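# Spoon orange lumps from pink bowl to green dish

## Task

With the spoon as the only tool, carry two or more orange lumps out of the pink bowl and onto the green dish, then put the spoon back into the bowl and release it. No part of either arm may contact the bowl, the dish or any of the lumps. Do not disturb the dish rack, the lid or the turner, and both the bowl and the dish must end upright.

## Robot and tools

Robot: two arms, left_arm (left five-finger hand) and right_arm (right hand). Calibrated bases in the scene frame: left_arm at (+0.018, +0.343, 0) m, quat_wxyz (+1.000, 0, 0, +0.016); right_arm at (-0.027, -0.356, 0) m, quat_wxyz (+1.000, 0, 0, +0.025). A camera stand sits behind the arms. Loose objects may occasionally get nudged.

Frames: the scene frame has its origin at table-top height halfway between the nominal bases, +z up, +x out over the table, left_arm toward +y. Fixed cameras and the table use it. Everything about a hand (positions, quats, Hand target, offsets, velocities, wrist cameras) uses that arm's own base frame.

Hand point: a spot fixed to the palm, 0.15 m out from the wrist face along the fingers and 0.05 m in front of the palm. Its +z runs along straight fingers, +y out of the palm, +x across the palm away from the thumb (right hand; on the left hand +x points toward the thumb). Straight fingertips reach 0.06-0.07 m past it along +z and lie 0.06 m behind it along -y. A wrist bracket on the little-finger side can collide with things. Resting 1-3 cm (sometimes 5 cm) off the command, usually low, is normal and not a sign of contact.

A row is 28 numbers, each in [-1, 1], always filled for both arms: left_arm dx, dy, dz, rx, ry, rz, then left hand thumb_turn, thumb_bend, index, middle, ring, little, force_limit, speed; then the same 14 for right_arm. The six pose numbers are an offset, not a pose: measured from that arm's Hand target at the moment the action (or move) starts, along its own base axes, with rotation about the Hand target position. Scale: 1.0 equals 0.6 m or 180 degrees; rx, ry, rz form a single rotation vector. Every row in one action is counted from the same start, and sending the same offset again moves further. Zeros for all six re-request the current Hand target. The controller limits commanded orientation to 40 degrees from the measured one per step.

Hand numbers are absolute targets: -1 open, +1 closed (thumb_turn +1 puts the thumb opposite the fingers). force_limit maps -1 to about 0 N up to +1 at 10 N (15 N for the two thumb motors). speed rises from nearly 0 at -1 to full at +0.48 and stays full to +1; a full stroke at full speed takes 0.49 s. For a soft grip close at speed -0.94 or slower. There is no 'keep' value: to leave a hand unchanged resend its last executed eight numbers; if none were sent yet this scene, use its hand_measured plus hand_force_limit and hand_speed. A thumb-opposed grip fits objects about 0.035-0.065 m thick, handles down to about 0.025 m. To grip harder raise force_limit and send a more-closed target than hand_measured; to loosen send a more-open one.

Tools:
execute_actions(actions, cameras): actions is a list of actions; each action is a table of up to 15 rows, one per 1/30 s step, the last row held to fill 15 steps (0.5 s per action). Images come back only with an empty actions list or if cameras names them (["all"], [] or names).
move(target, speed, blend, blocking, cameras): target is one 28-number row or a list of up to 15 rows; every row is an offset from the same starting Hand targets, not chained. speed in m/s, 0.002 to 4.3, default 0.25, turning at up to twice that in rad/s. blend in m rounds corners between listed targets; 0 stops at each. The whole move is capped at 10 s. blocking=false returns after about 0.5 s while the motion continues. Paths are straight and do not avoid obstacles or the other arm; faster means harder contacts. Avoid routing a hand close past its own base. The result adds a 'move:' line: done, off_target, moving, held or fault, plus limits=paced (pose clipped) or limits=held (steps withheld).
wait(seconds 0-10, cameras): lets time pass holding commands.
stop(cameras): brakes a running move.
zoom_image(camera, region [x0, y0, x1, y1], at most 504 by 504 px): magnifies the newest image of cam_high, cam_low, cam_left_wrist or cam_right_wrist (each 672x504).
show_instructions(): shows the reference pages.
finished_scene(scene): ends the current scene; scene is its number.

Results: end_effector_position (m) and end_effector_quat_wxyz per arm in its base frame; Hand target (what the next offset starts from); Joint positions, velocities ('within noise' if still) and torques (include gravity, offsets and noise; numbers 3 and 4 wrap at ±28 N m); hand_measured, hand_stopped_by (moving, target, force, stalled, fault) and hand_load_n (positive pushes a finger open; dropping near 0 means a lost grip), in hand-number order. Motor temperatures; a MOTOR HOT line at 85 °C, and at 100 °C the arm goes limp (OVER-TEMPERATURE FAULT) for 30-60 s or more. Joint ranges (rad): waist -2.880 to 2.880, shoulder 0.000 to 3.142, elbow 0.000 to 3.019 (straight at 2.964), wrist pitch -1.693 to 1.571, wrist yaw -1.571 to 1.571, wrist roll -2.094 to 2.094.

Avoid: dropping or flinging the spoon, releasing it while moving, fast impacts or hard presses, clamping one hand on the other or letting arms bump, overloading fingers with twists or swung loads, anything leaving the table, and long stretched or blocked holds that heat motors. To stop pushing against something, command the target back past the current hand point.

Each tool is called after ">>>" in YAML: its name, and indented under it one key for each argument.

Reference images:

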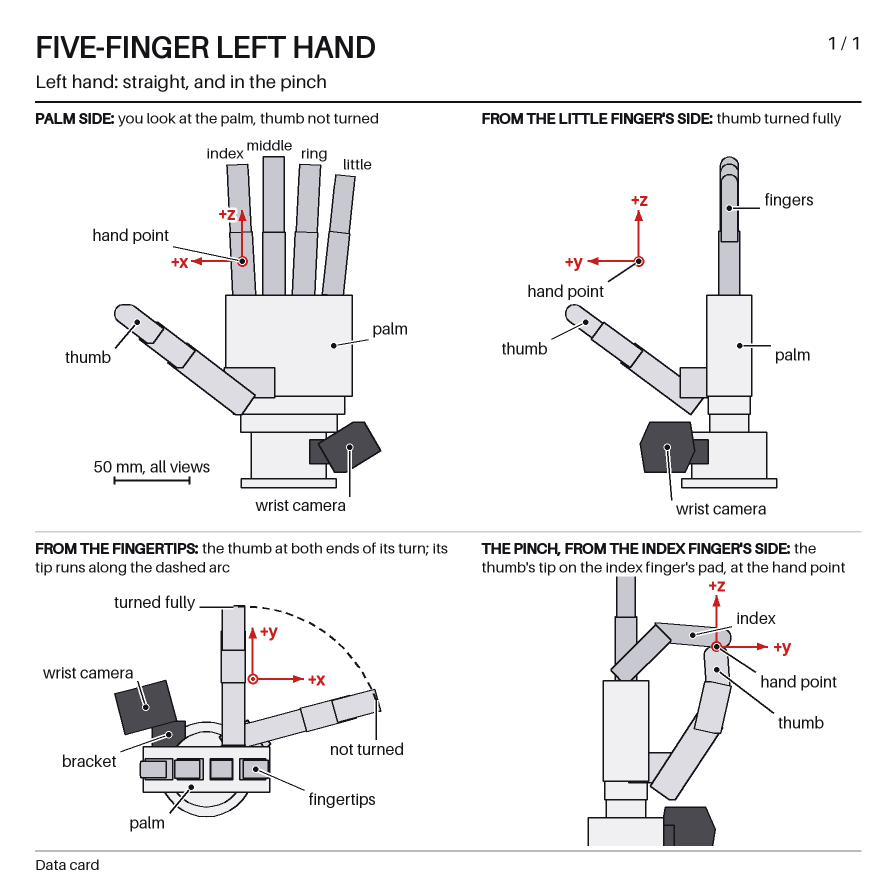

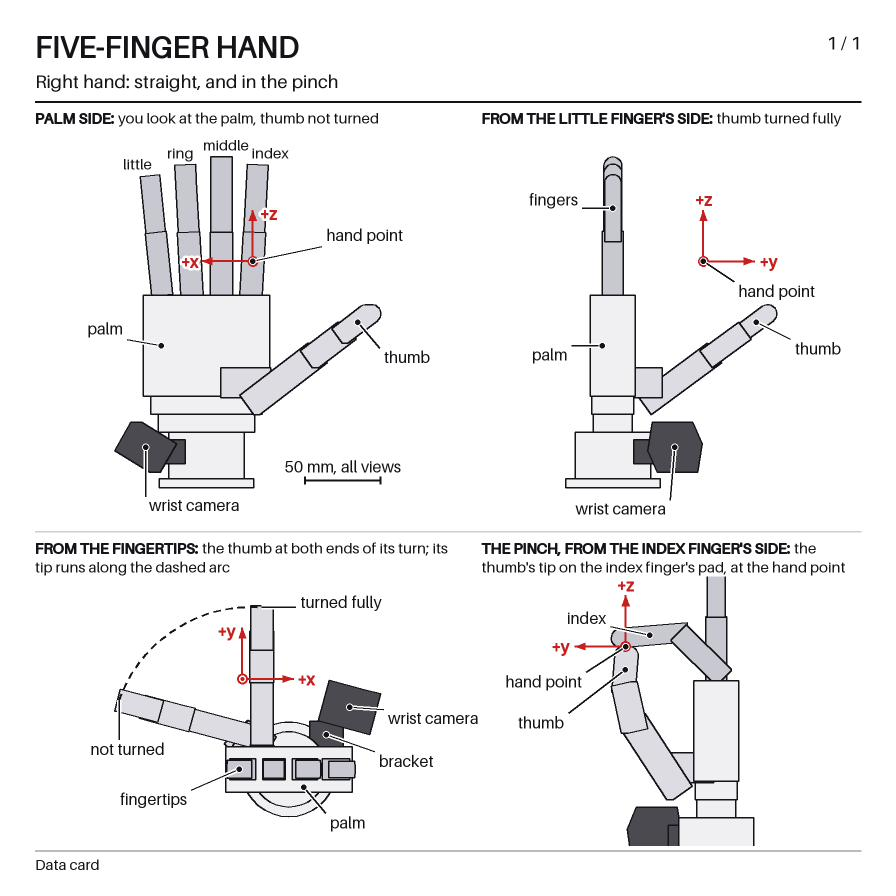

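## Session

>>> execute_actions:
  actions: []

Scene clock: 0.00 s.
left_arm: end_effector_position=(+0.4231, -0.1620, +0.1067) hand_measured=(-1.000, -1.000, -1.000, -1.000, -1.000, -1.000) hand_load_n=(+0.0, +0.0, +0.0, +0.0, +0.0, +0.0) hand_stopped_by=(target, target, target, target, target, target) hand_force_limit=0.00 hand_speed=-0.80 end_effector_quat_wxyz=(+0.514, +0.848, +0.112, -0.065) | right_arm: end_effector_position=(+0.4351, +0.3910, +0.3106) hand_measured=(-1.000, -1.000, -1.000, -1.000, -1.000, -1.000) hand_load_n=(+0.0, +0.0, +0.0, +0.0, +0.0, +0.0) hand_stopped_by=(target, target, target, target, target, target) hand_force_limit=0.00 hand_speed=-0.80 end_effector_quat_wxyz=(+0.691, -0.718, +0.081, -0.014)
Joint positions: left_arm=[0.089 1.666 0.86 -0.921 1.082 -1.651] | right_arm=[0.416 1.479 1.128 0.265 -1.021 0.019]
Joint velocities: within noise
Joint torques (N m): no reading
Motor temperatures (°C): left_arm=[23 25 23 23 21 23] | right_arm=[24 20 23 21 23 23]
Heat: left arm: hottest shoulder 25 °C; right arm: hottest waist 24 °C.
Hand target: left_arm +0.4280, -0.1615, +0.1086; +0.513, +0.849, +0.110, -0.061 | right_arm +0.4398, +0.3931, +0.3194; +0.695, -0.715, +0.075, -0.020

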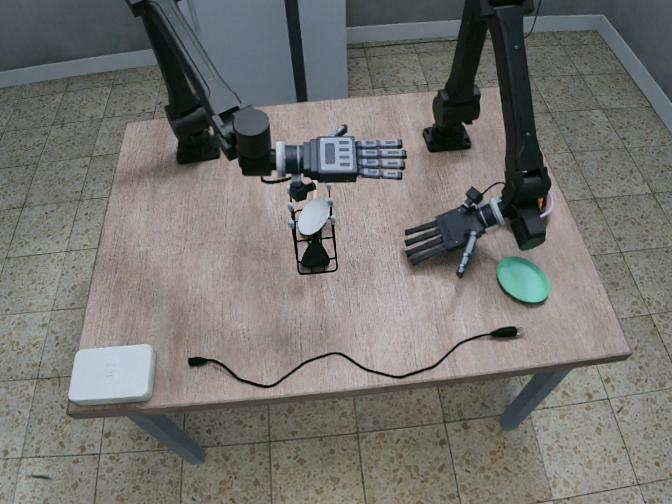

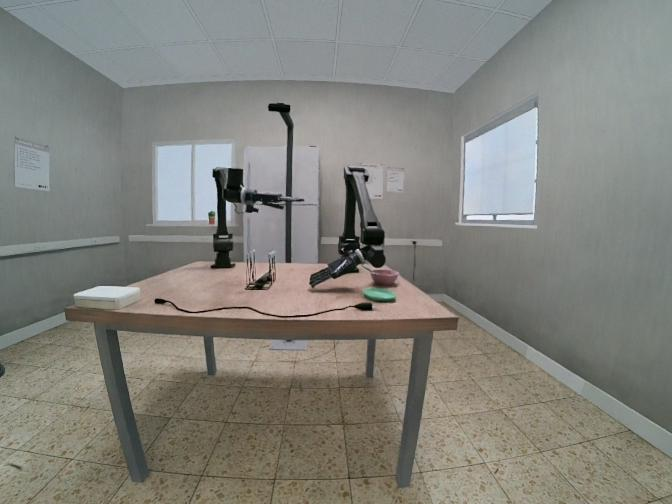

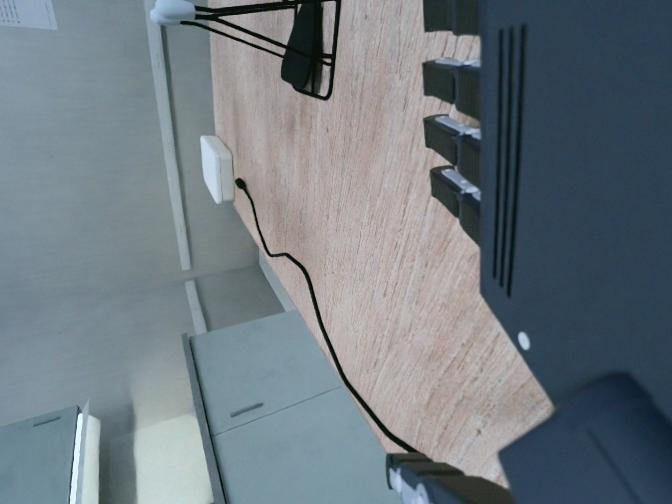

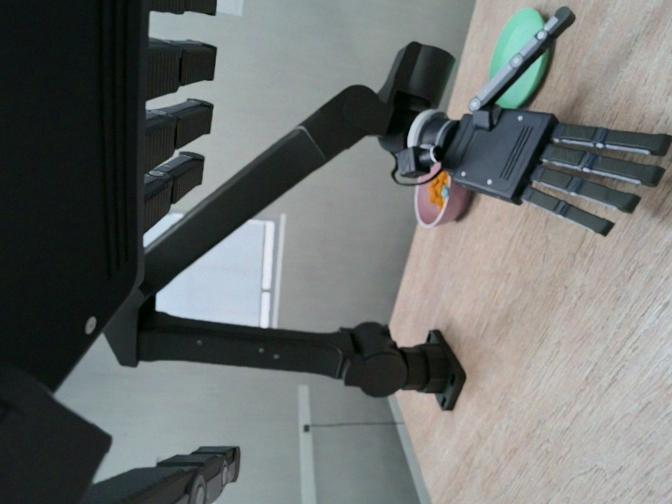

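>>> zoom_image:
  camera: "cam_high"
  region: [400, 130, 620, 320]

>>> zoom_image:
  camera: "cam_low"
  region: [280, 220, 460, 340]

>>> zoom_image:
  camera: "cam_right_wrist"
  region: [360, 0, 672, 260]

Scaled by 2.291 from the camera's 672x504 image, which has a finer 960x720 frame.

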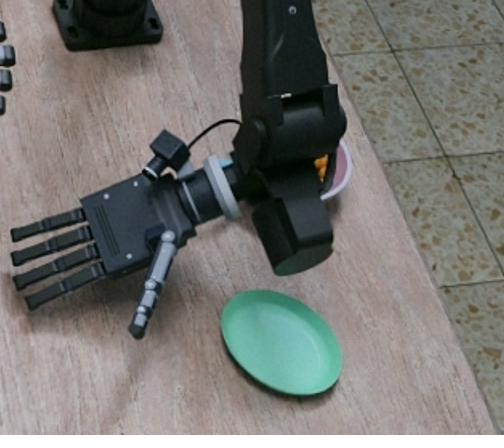

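Scaled by 2.800 from the camera's 672x504 image, which has a finer 960x720 frame.

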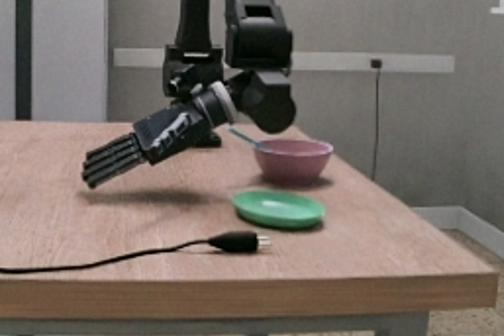

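Scaled by 1.615 from the camera's 672x504 image, which has a finer 960x720 frame.

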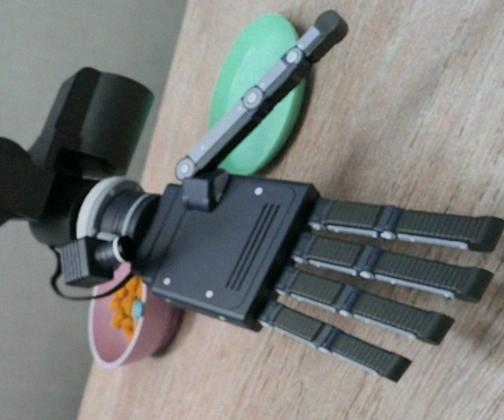

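>>> move:
  target: [0, 0, 0.3, 0, 0, 0, -1, -1, -1, -1, -1, -1, 0, -0.8, 0, 0, 0, 0, 0, 0, -1, -1, -1, -1, -1, -1, 0, -0.8]
  cameras: ["all"]

Scene clock: 31.63 s.
left_arm: end_effector_position=(+0.4190, -0.1623, +0.2786) hand_measured=(-1.000, -1.000, -1.000, -1.000, -1.000, -1.000) hand_load_n=(+0.0, +0.0, +0.0, +0.0, +0.0, +0.0) hand_stopped_by=(target, target, target, target, target, target) hand_force_limit=0.00 hand_speed=-0.80 end_effector_quat_wxyz=(+0.514, +0.846, +0.119, -0.070) | right_arm: end_effector_position=(+0.4351, +0.3910, +0.3106) hand_measured=(-1.000, -1.000, -1.000, -1.000, -1.000, -1.000) hand_load_n=(-0.5, +0.0, +0.0, +0.0, -0.5, +0.0) hand_stopped_by=(target, target, target, target, target, target) hand_force_limit=0.00 hand_speed=-0.80 end_effector_quat_wxyz=(+0.691, -0.718, +0.081, -0.014)
Joint positions: left_arm=[0.089 1.395 1.081 -1.419 1.085 -1.663] | right_arm=[0.416 1.479 1.128 0.265 -1.021 0.019]
Joint torques (N m): left_arm=[1.55 -11.11 12.18 -0.62 0.83 0.05] | right_arm=[-0.62 -11.52 9.26 1.7 -0.17 -0.11]
Motor temperatures (°C): left_arm=[23 26 25 22 22 23] | right_arm=[23 22 29 21 22 22]
Heat: left arm: hottest shoulder 26 °C; right arm: hottest elbow 29 °C.
Hand target: left_arm +0.4281, -0.1615, +0.2887; +0.514, +0.849, +0.110, -0.061 | right_arm +0.4398, +0.3931, +0.3194; +0.695, -0.715, +0.075, -0.020
Off the commanded pose: left_arm 0.013 m, 1 deg | right_arm 0.010 m, 1 deg.
move: off_target (left_arm)

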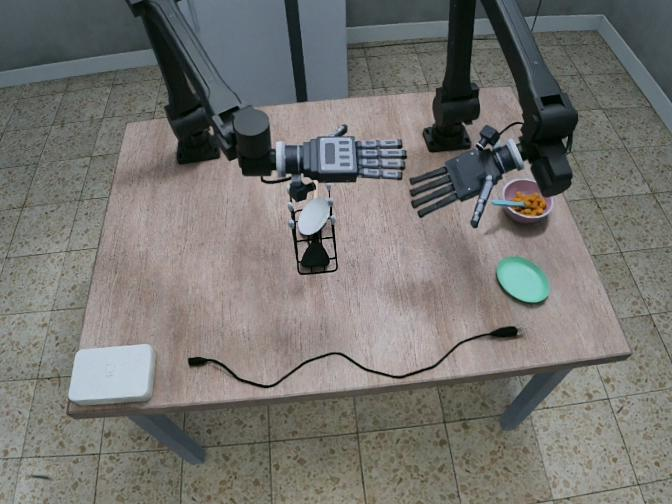

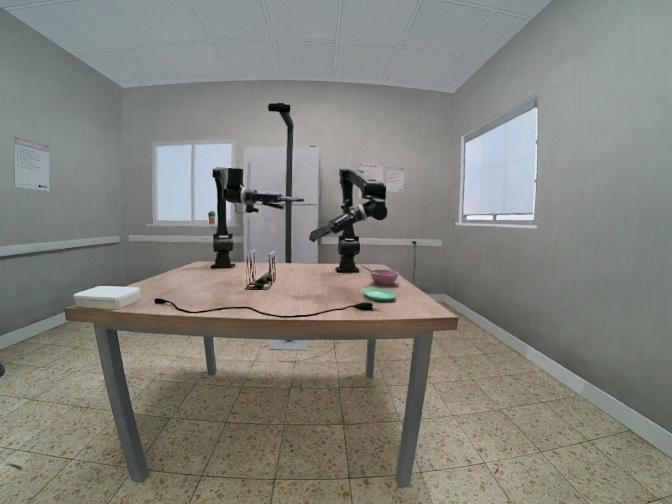

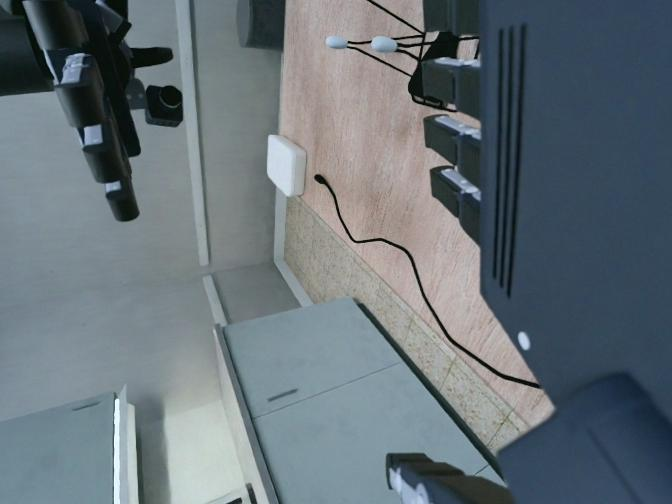

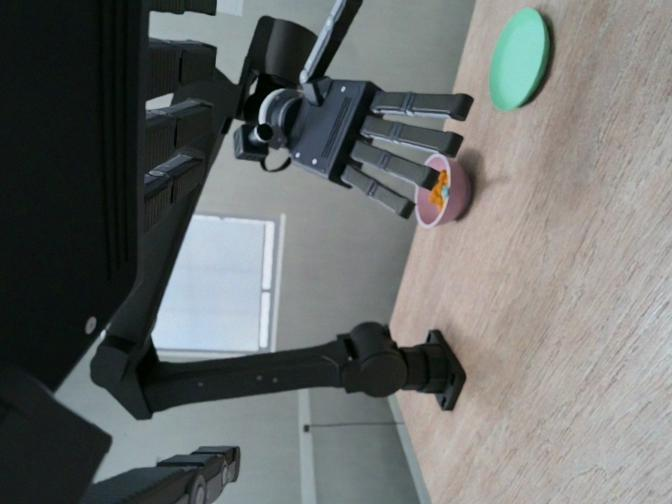

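>>> zoom_image:
  camera: "cam_high"
  region: [460, 150, 600, 310]

>>> zoom_image:
  camera: "cam_low"
  region: [330, 240, 430, 315]

>>> zoom_image:
  camera: "cam_right_wrist"
  region: [380, 0, 580, 240]

Scaled by 3.150 from the camera's 672x504 image, which has a finer 960x720 frame.

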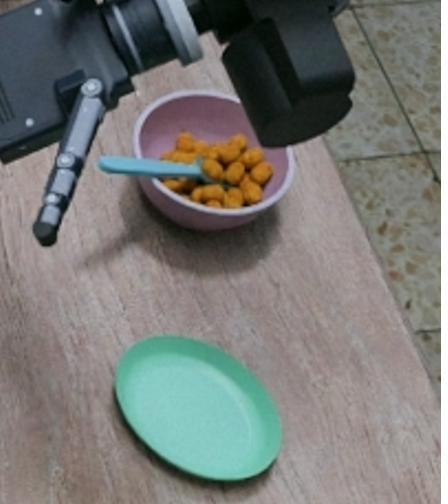

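Scaled by 5.040 from the camera's 672x504 image, which has a finer 960x720 frame.

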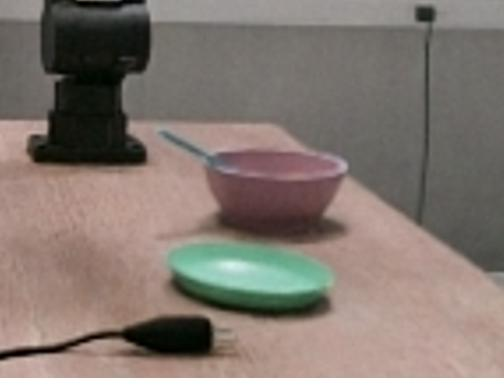

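Scaled by 2.100 from the camera's 672x504 image, which has a finer 960x720 frame.

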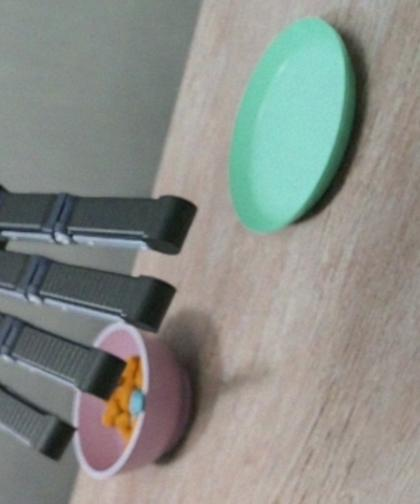

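>>> move:
  target: [-0.263, 0.235, 0.05, 0.463, -0.480, -0.420, -1, -1, -1, -1, -1, -1, 0, -0.8, 0, 0, 0, 0, 0, 0, -1, -1, -1, -1, -1, -1, 0, -0.8]
  cameras: ["all"]

Scene clock: 187.00 s.
left_arm: end_effector_position=(+0.2673, -0.0211, +0.3156) hand_measured=(-1.000, -1.000, -1.000, -1.000, -1.000, -1.000) hand_load_n=(-0.5, +0.0, +0.0, +0.0, +0.0, +0.0) hand_stopped_by=(target, target, target, target, target, target) hand_force_limit=0.00 hand_speed=-0.80 end_effector_quat_wxyz=(-0.262, +0.660, -0.652, +0.265) | right_arm: end_effector_position=(+0.4351, +0.3910, +0.3106) hand_measured=(-1.000, -1.000, -1.000, -1.000, -1.000, -1.000) hand_load_n=(+0.0, +0.0, +0.0, +0.0, +0.0, +0.0) hand_stopped_by=(target, target, target, target, target, target) hand_force_limit=0.00 hand_speed=-0.80 end_effector_quat_wxyz=(+0.691, -0.718, +0.081, -0.014)
Joint positions: left_arm=[0.06 0.669 1.023 -1.161 0.04 0.032] | right_arm=[0.416 1.479 1.128 0.265 -1.021 0.019]
Joint torques (N m): left_arm=[1.49 -1.96 10.04 1.96 0.18 0.05] | right_arm=[-0.44 -11.63 9.22 1.69 -0.18 -0.13]
Motor temperatures (°C): left_arm=[22 26 35 22 21 21] | right_arm=[23 23 35 21 21 21]
Heat: left arm: hottest elbow 35 °C; right arm: hottest elbow 35 °C.
Hand target: left_arm +0.2703, -0.0205, +0.3187; -0.271, +0.653, -0.653, +0.271 | right_arm +0.4398, +0.3931, +0.3194; +0.695, -0.715, +0.075, -0.020
Off the commanded pose: left_arm 0.004 m, 1 deg | right_arm 0.010 m, 1 deg.
move: done

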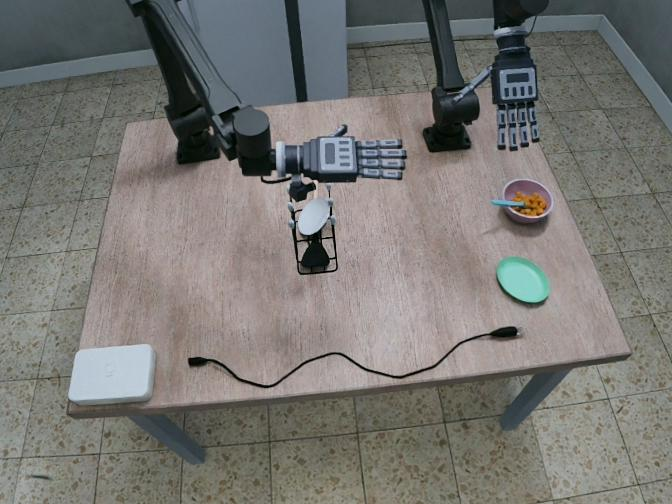

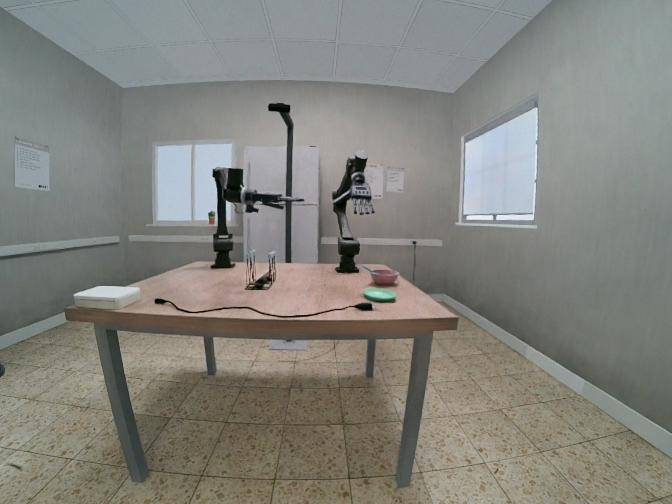

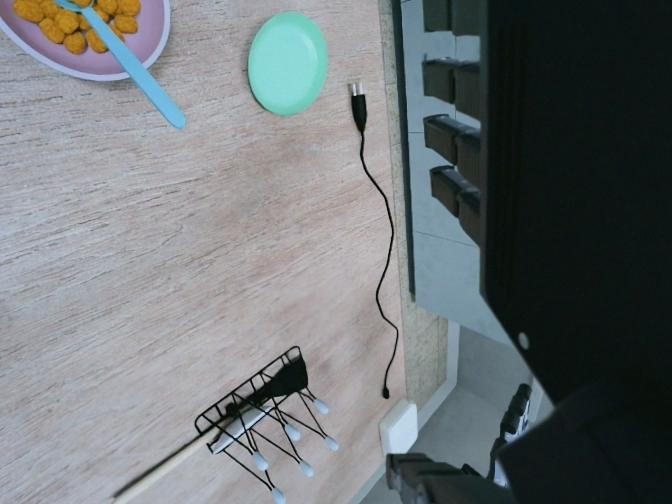

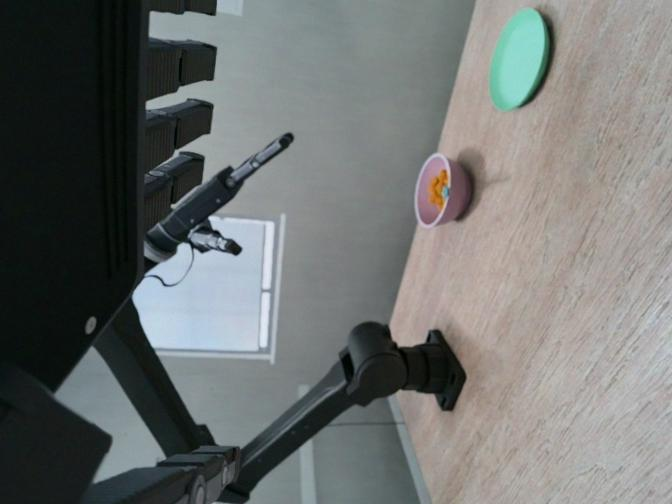

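>>> zoom_image:
  camera: "cam_left_wrist"
  region: [0, 0, 340, 150]

>>> zoom_image:
  camera: "cam_high"
  region: [470, 160, 570, 240]

>>> zoom_image:
  camera: "cam_low"
  region: [350, 255, 410, 305]

Scaled by 1.482 from the camera's 672x504 image, which has a finer 960x720 frame.

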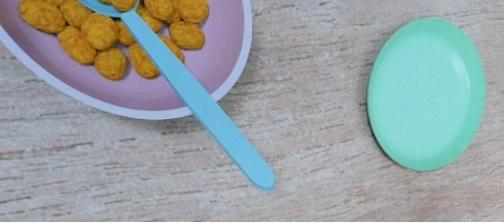

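Scaled by 5.040 from the camera's 672x504 image, which has a finer 960x720 frame.

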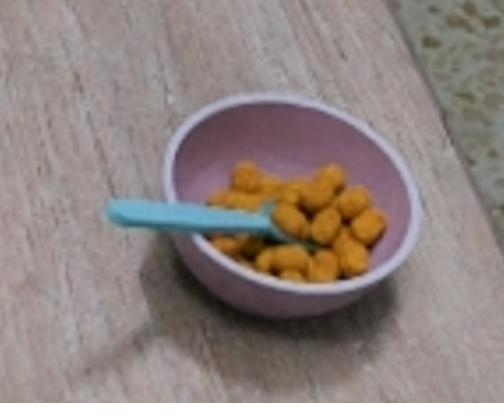

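Scaled by 8.400 from the camera's 672x504 image, which has a finer 960x720 frame.

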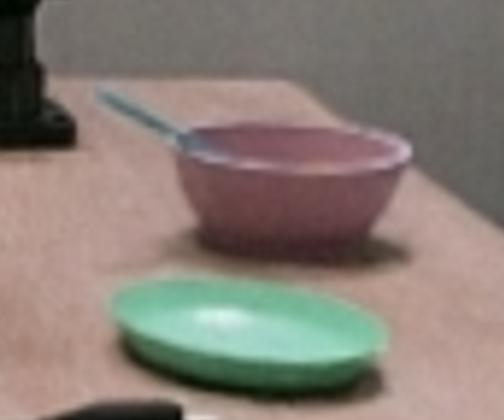

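>>> move:
  target: [0.005, 0.2025, -0.128, 0.0612, 0.0942, -0.3633, 1, -1, -1, -1, 1, 1, 0, -0.2, 0, 0, 0, 0, 0, 0, -1, -1, -1, -1, -1, -1, 0, -0.8]
  cameras: ["all"]

Scene clock: 321.10 s.
left_arm: end_effector_position=(+0.2651, +0.0936, +0.2309) hand_measured=(+1.000, -1.000, -1.000, -1.000, +1.000, +1.000) hand_load_n=(+0.0, +0.0, +0.0, +0.0, +0.0, +0.0) hand_stopped_by=(target, target, target, target, target, target) hand_force_limit=0.00 hand_speed=-0.20 end_effector_quat_wxyz=(+0.038, -0.205, +0.952, -0.222) | right_arm: end_effector_position=(+0.4351, +0.3910, +0.3106) hand_measured=(-1.000, -1.000, -1.000, -1.000, -1.000, -1.000) hand_load_n=(+0.0, +0.0, +0.0, +0.0, +0.0, +0.0) hand_stopped_by=(target, target, target, target, target, target) hand_force_limit=0.00 hand_speed=-0.80 end_effector_quat_wxyz=(+0.691, -0.718, +0.081, -0.014)
Joint positions: left_arm=[0.449 1.168 1.166 -1.603 0.454 1.603] | right_arm=[0.416 1.479 1.128 0.265 -1.021 0.019]
Joint torques (N m): left_arm=[2.2 -7.36 13.04 -0.43 0.35 0.06] | right_arm=[-0.44 -11.46 9.25 1.74 -0.18 -0.13]
Motor temperatures (°C): left_arm=[22 24 30 22 20 21] | right_arm=[23 24 36 20 20 20]
Heat: left arm: hottest elbow 30 °C; right arm: hottest elbow 36 °C.
Hand target: left_arm +0.2732, +0.1010, +0.2418; +0.046, -0.202, +0.953, -0.220 | right_arm +0.4398, +0.3931, +0.3194; +0.695, -0.715, +0.075, -0.020
Off the commanded pose: left_arm 0.016 m, 1 deg | right_arm 0.010 m, 1 deg.
move: off_target (left_arm)

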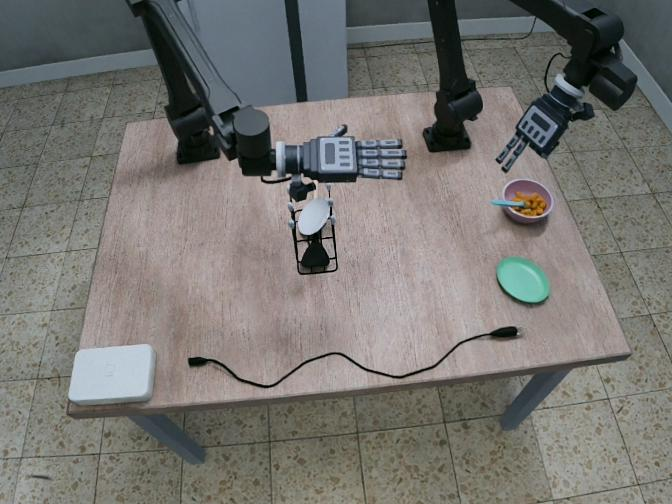

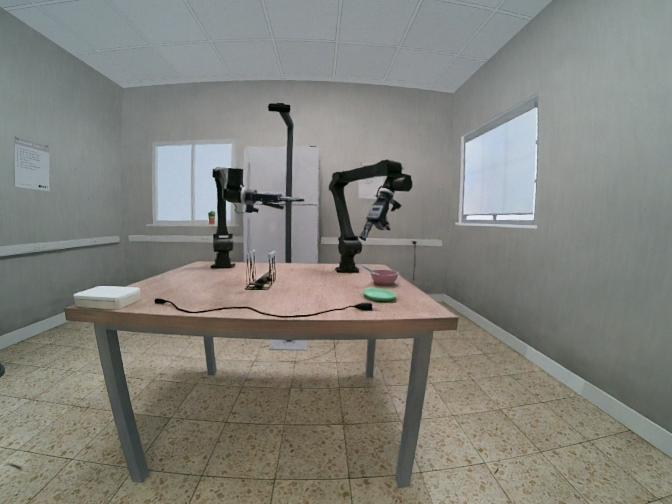

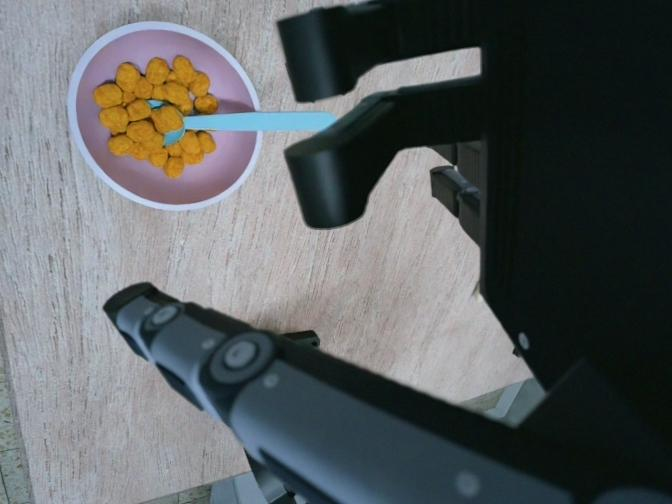

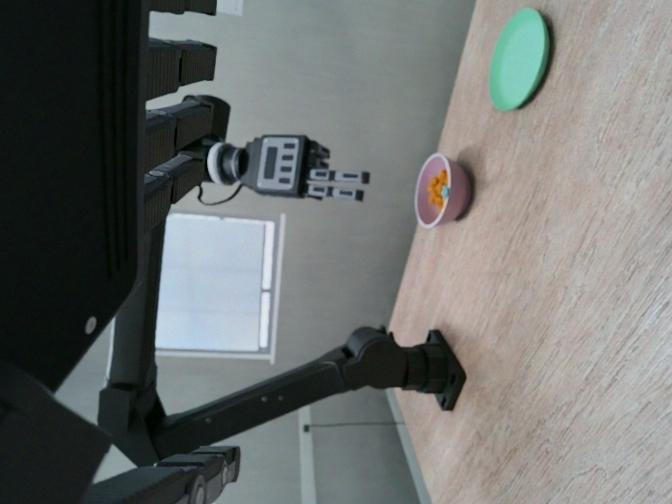

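>>> move:
  target: [0.058, -0.047, -0.131, 0, 0, 0, 1, -1, -1, -1, 1, 1, 0, -0.2, 0, 0, 0, 0, 0, 0, -1, -1, -1, -1, -1, -1, 0, -0.8]
  speed: 0.15
  cameras: ["cam_high", "cam_low", "cam_left_wrist"]

>>> zoom_image:
  camera: "cam_high"
  region: [470, 120, 610, 240]

>>> zoom_image:
  camera: "cam_low"
  region: [340, 210, 420, 300]

Scene clock: 370.43 s.
left_arm: end_effector_position=(+0.3046, +0.0740, +0.1674) hand_measured=(+1.000, -1.000, -1.000, -1.000, +1.000, +1.000) hand_load_n=(+0.0, +0.0, +0.0, +0.0, +0.0, +0.0) hand_stopped_by=(target, target, target, target, target, target) hand_force_limit=0.00 hand_speed=-0.20 end_effector_quat_wxyz=(+0.049, -0.201, +0.953, -0.220) | right_arm: end_effector_position=(+0.4351, +0.3910, +0.3106) hand_measured=(-1.000, -1.000, -1.000, -1.000, -1.000, -1.000) hand_load_n=(-0.5, +0.0, +0.0, +0.0, +0.0, +0.0) hand_stopped_by=(target, target, target, target, target, target) hand_force_limit=0.00 hand_speed=-0.80 end_effector_quat_wxyz=(+0.691, -0.718, +0.081, -0.014)
Joint positions: left_arm=[0.346 1.234 1.055 -1.354 0.454 1.494] | right_arm=[0.416 1.479 1.128 0.265 -1.021 0.019]
Joint torques (N m): left_arm=[0.85 -8.82 9.29 0.64 0.33 -0.13] | right_arm=[-0.5 -11.4 9.22 1.72 -0.19 -0.14]
Motor temperatures (°C): left_arm=[21 24 36 22 20 20] | right_arm=[23 24 36 20 20 20]
Heat: left arm: hottest elbow 36 °C; right arm: hottest elbow 36 °C.
Hand target: left_arm +0.3081, +0.0728, +0.1633; +0.047, -0.202, +0.953, -0.220 | right_arm +0.4398, +0.3931, +0.3194; +0.695, -0.715, +0.075, -0.020
Off the commanded pose: left_arm 0.006 m, 0 deg | right_arm 0.010 m, 1 deg.
move: done
Images, in order (width x height): cam_high 672x504, cam_low 672x504, cam_left_wrist 672x504.

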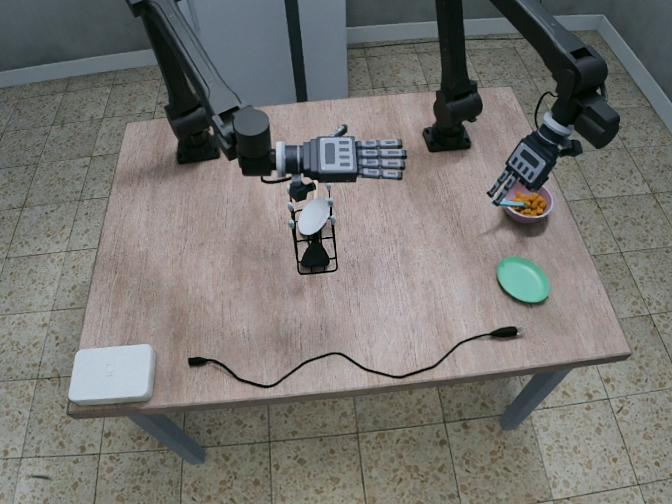

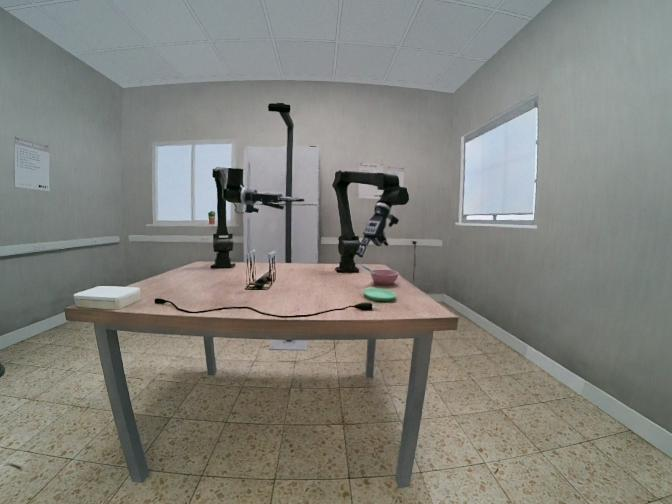

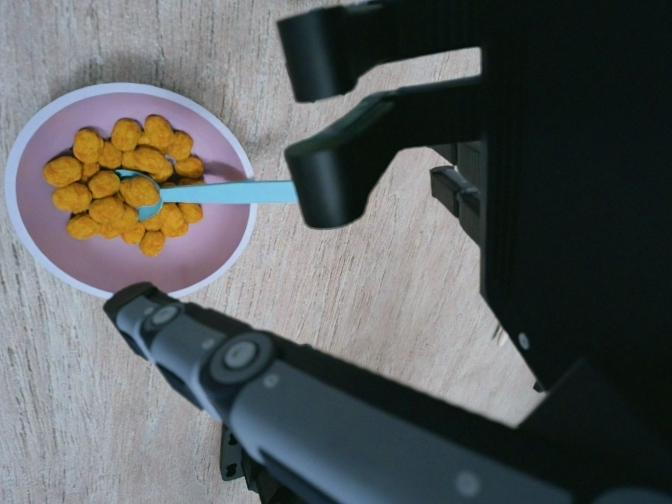

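Scaled by 3.600 from the camera's 672x504 image, which has a finer 960x720 frame.

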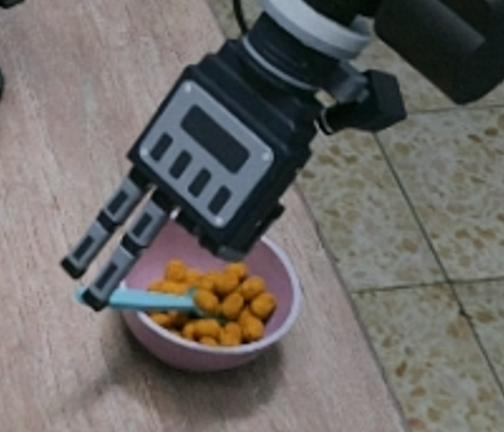

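Scaled by 5.600 from the camera's 672x504 image, which has a finer 960x720 frame.

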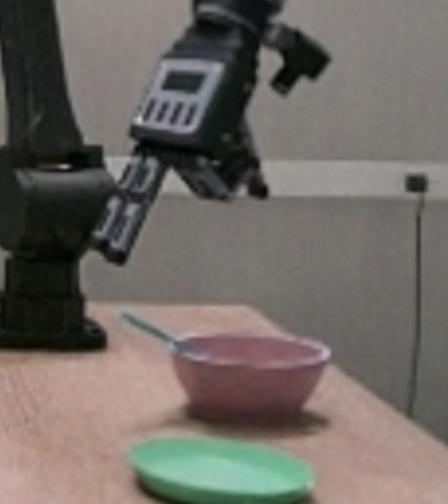

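>>> zoom_image:
  camera: "cam_left_wrist"
  region: [240, 80, 500, 260]

Scaled by 1.938 from the camera's 672x504 image, which has a finer 960x720 frame.

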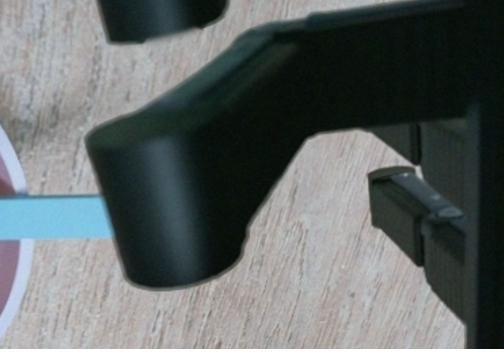

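>>> move:
  target: [-0.014, -0.046, -0.075, 0, 0, 0, 1, -1, -1, -1, 1, 1, 0, -0.2, 0, 0, 0, 0, 0, 0, -1, -1, -1, -1, -1, -1, 0, -0.8]
  speed: 0.08
  cameras: ["cam_high", "cam_low", "cam_left_wrist"]

>>> zoom_image:
  camera: "cam_high"
  region: [470, 120, 610, 240]

>>> zoom_image:
  camera: "cam_low"
  region: [340, 210, 420, 300]

Scene clock: 409.67 s.
left_arm: end_effector_position=(+0.2973, +0.0468, +0.1175) hand_measured=(+1.000, -1.000, -1.000, -1.000, +1.000, +1.000) hand_load_n=(+0.0, +0.0, +0.0, +0.0, +0.0, +0.0) hand_stopped_by=(target, target, target, target, target, target) hand_force_limit=0.00 hand_speed=-0.20 end_effector_quat_wxyz=(+0.040, -0.203, +0.953, -0.221) | right_arm: end_effector_position=(+0.4351, +0.3910, +0.3106) hand_measured=(-1.000, -1.000, -1.000, -1.000, -1.000, -1.000) hand_load_n=(+0.0, +0.0, +0.0, +0.0, +0.0, +0.0) hand_stopped_by=(target, target, target, target, target, target) hand_force_limit=0.00 hand_speed=-0.80 end_effector_quat_wxyz=(+0.691, -0.718, +0.081, -0.014)
Joint positions: left_arm=[0.276 1.234 0.918 -1.201 0.451 1.415] | right_arm=[0.416 1.479 1.128 0.265 -1.021 0.019]
Joint torques (N m): left_arm=[0.79 -10.17 8.85 0.66 0.3 -0.14] | right_arm=[-0.62 -11.52 9.21 1.72 -0.17 -0.14]
Heat: left arm: hottest elbow 33 °C; right arm: hottest elbow 36 °C.
Hand target: left_arm +0.2997, +0.0452, +0.1183; +0.047, -0.202, +0.953, -0.220 | right_arm +0.4398, +0.3931, +0.3194; +0.695, -0.715, +0.075, -0.020
Off the commanded pose: left_arm 0.003 m, 1 deg | right_arm 0.010 m, 1 deg.
move: done
Images, in order (width x height): cam_high 672x504, cam_low 672x504, cam_left_wrist 672x504.

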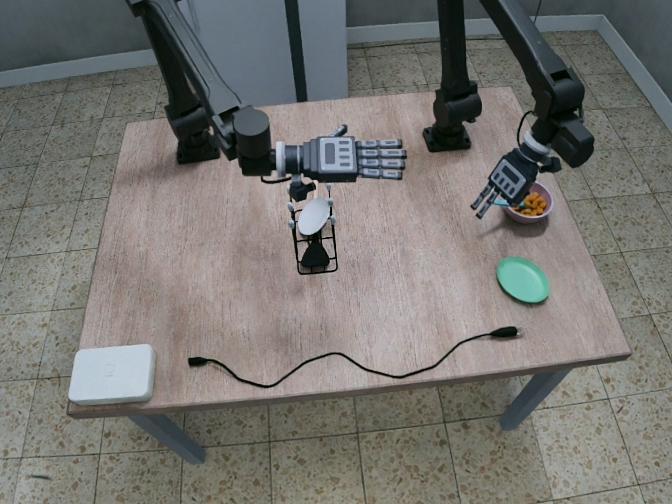

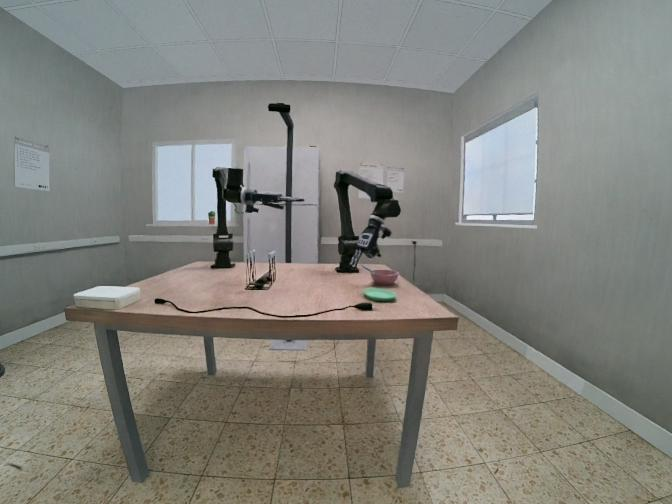

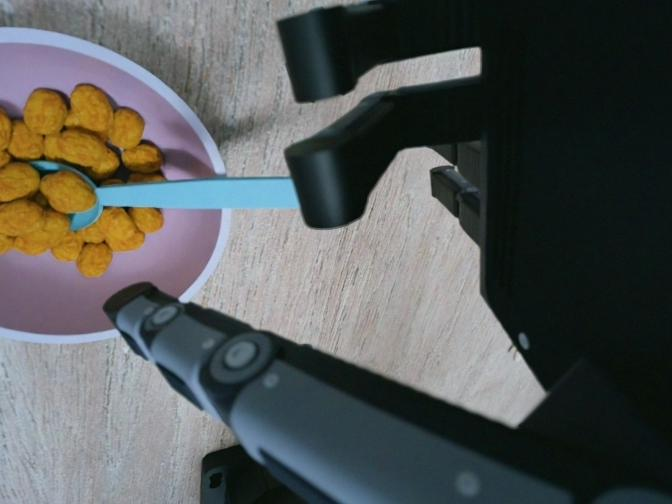

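Scaled by 3.600 from the camera's 672x504 image, which has a finer 960x720 frame.

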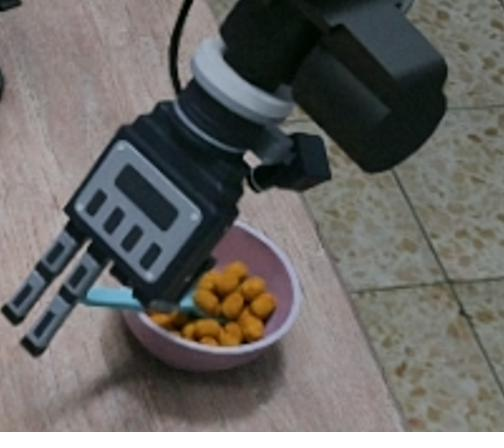

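Scaled by 5.600 from the camera's 672x504 image, which has a finer 960x720 frame.

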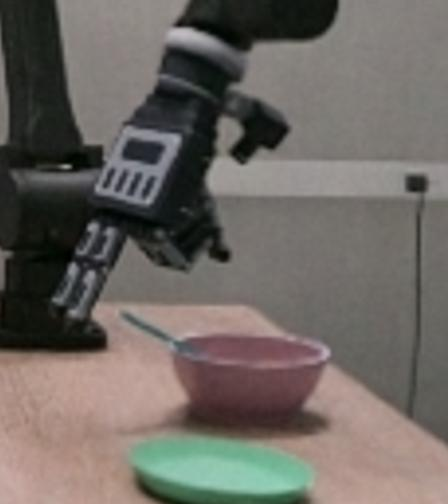

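>>> move:
  target: [-0.0057, -0.0305, -0.0523, 0, 0, 0, 1, -1, -1, -1, 1, 1, 0, -0.2, 0, 0, 0, 0, 0, 0, -1, -1, -1, -1, -1, -1, 0, -0.8]
  speed: 0.08
  cameras: ["cam_high", "cam_low", "cam_left_wrist"]

>>> zoom_image:
  camera: "cam_high"
  region: [470, 120, 610, 240]

>>> zoom_image:
  camera: "cam_low"
  region: [340, 230, 410, 300]

Scene clock: 425.97 s.
left_arm: end_effector_position=(+0.2940, +0.0286, +0.0877) hand_measured=(+1.000, -1.000, -1.000, -1.000, +1.000, +1.000) hand_load_n=(+0.0, +0.0, +0.0, +0.5, +0.0, +0.0) hand_stopped_by=(target, target, target, target, target, target) hand_force_limit=0.00 hand_speed=-0.20 end_effector_quat_wxyz=(+0.043, -0.202, +0.953, -0.221) | right_arm: end_effector_position=(+0.4351, +0.3910, +0.3106) hand_measured=(-1.000, -1.000, -1.000, -1.000, -1.000, -1.000) hand_load_n=(+0.0, +0.0, +0.0, +0.0, +0.0, +0.0) hand_stopped_by=(target, target, target, target, target, target) hand_force_limit=0.00 hand_speed=-0.80 end_effector_quat_wxyz=(+0.691, -0.718, +0.081, -0.014)
Joint positions: left_arm=[0.223 1.234 0.835 -1.087 0.446 1.357] | right_arm=[0.416 1.479 1.128 0.265 -1.021 0.019]
Joint torques (N m): left_arm=[0.73 -9.29 8.64 0.73 0.3 -0.13] | right_arm=[-0.56 -11.46 9.24 1.74 -0.18 -0.14]
Heat: left arm: hottest elbow 32 °C; right arm: hottest elbow 37 °C.
Hand target: left_arm +0.2962, +0.0268, +0.0869; +0.046, -0.202, +0.953, -0.220 | right_arm +0.4398, +0.3931, +0.3194; +0.695, -0.715, +0.075, -0.020
Off the commanded pose: left_arm 0.003 m, 0 deg | right_arm 0.010 m, 1 deg.
move: done
Images, in order (width x height): cam_high 672x504, cam_low 672x504, cam_left_wrist 672x504.

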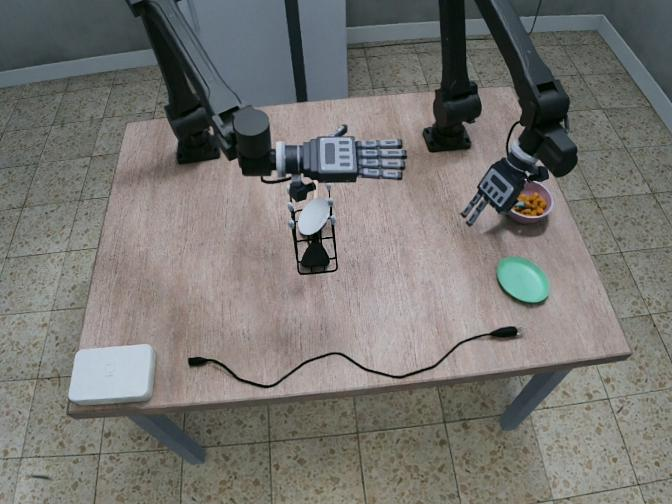

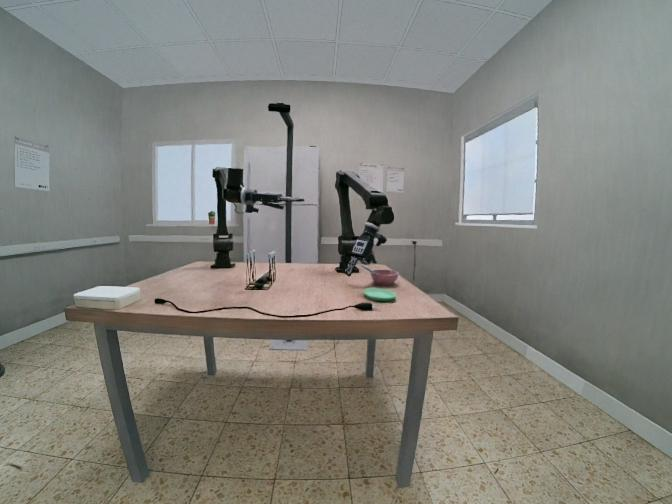

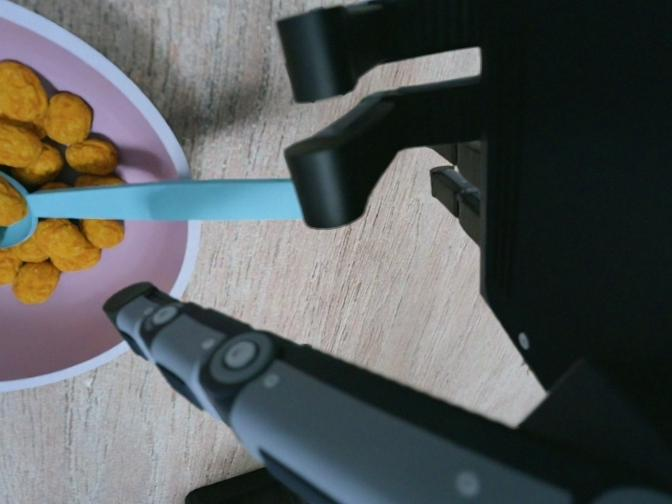

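Scaled by 3.600 from the camera's 672x504 image, which has a finer 960x720 frame.

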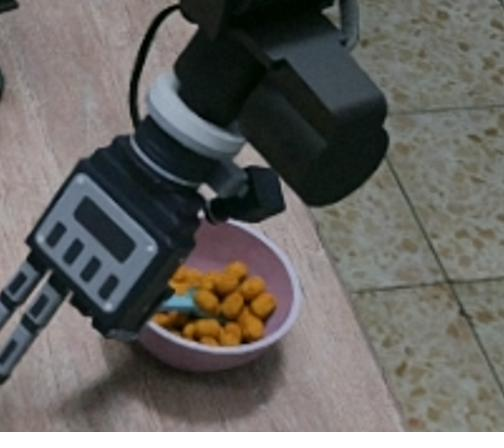

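Scaled by 7.200 from the camera's 672x504 image, which has a finer 960x720 frame.

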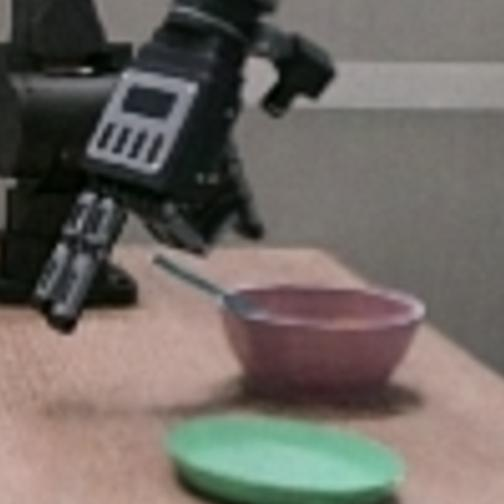

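>>> zoom_image:
  camera: "cam_left_wrist"
  region: [80, 100, 380, 300]

>>> zoom_image:
  camera: "cam_low"
  region: [342, 250, 382, 290]

Scaled by 1.680 from the camera's 672x504 image, which has a finer 960x720 frame.

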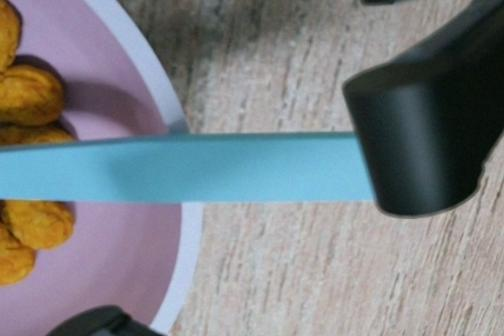

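Scaled by 12.600 from the camera's 672x504 image, which has a finer 960x720 frame.

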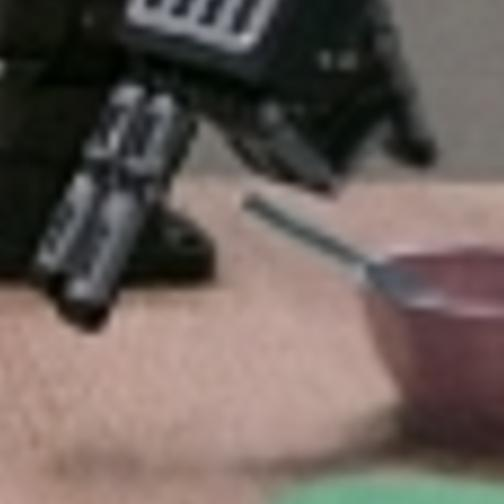

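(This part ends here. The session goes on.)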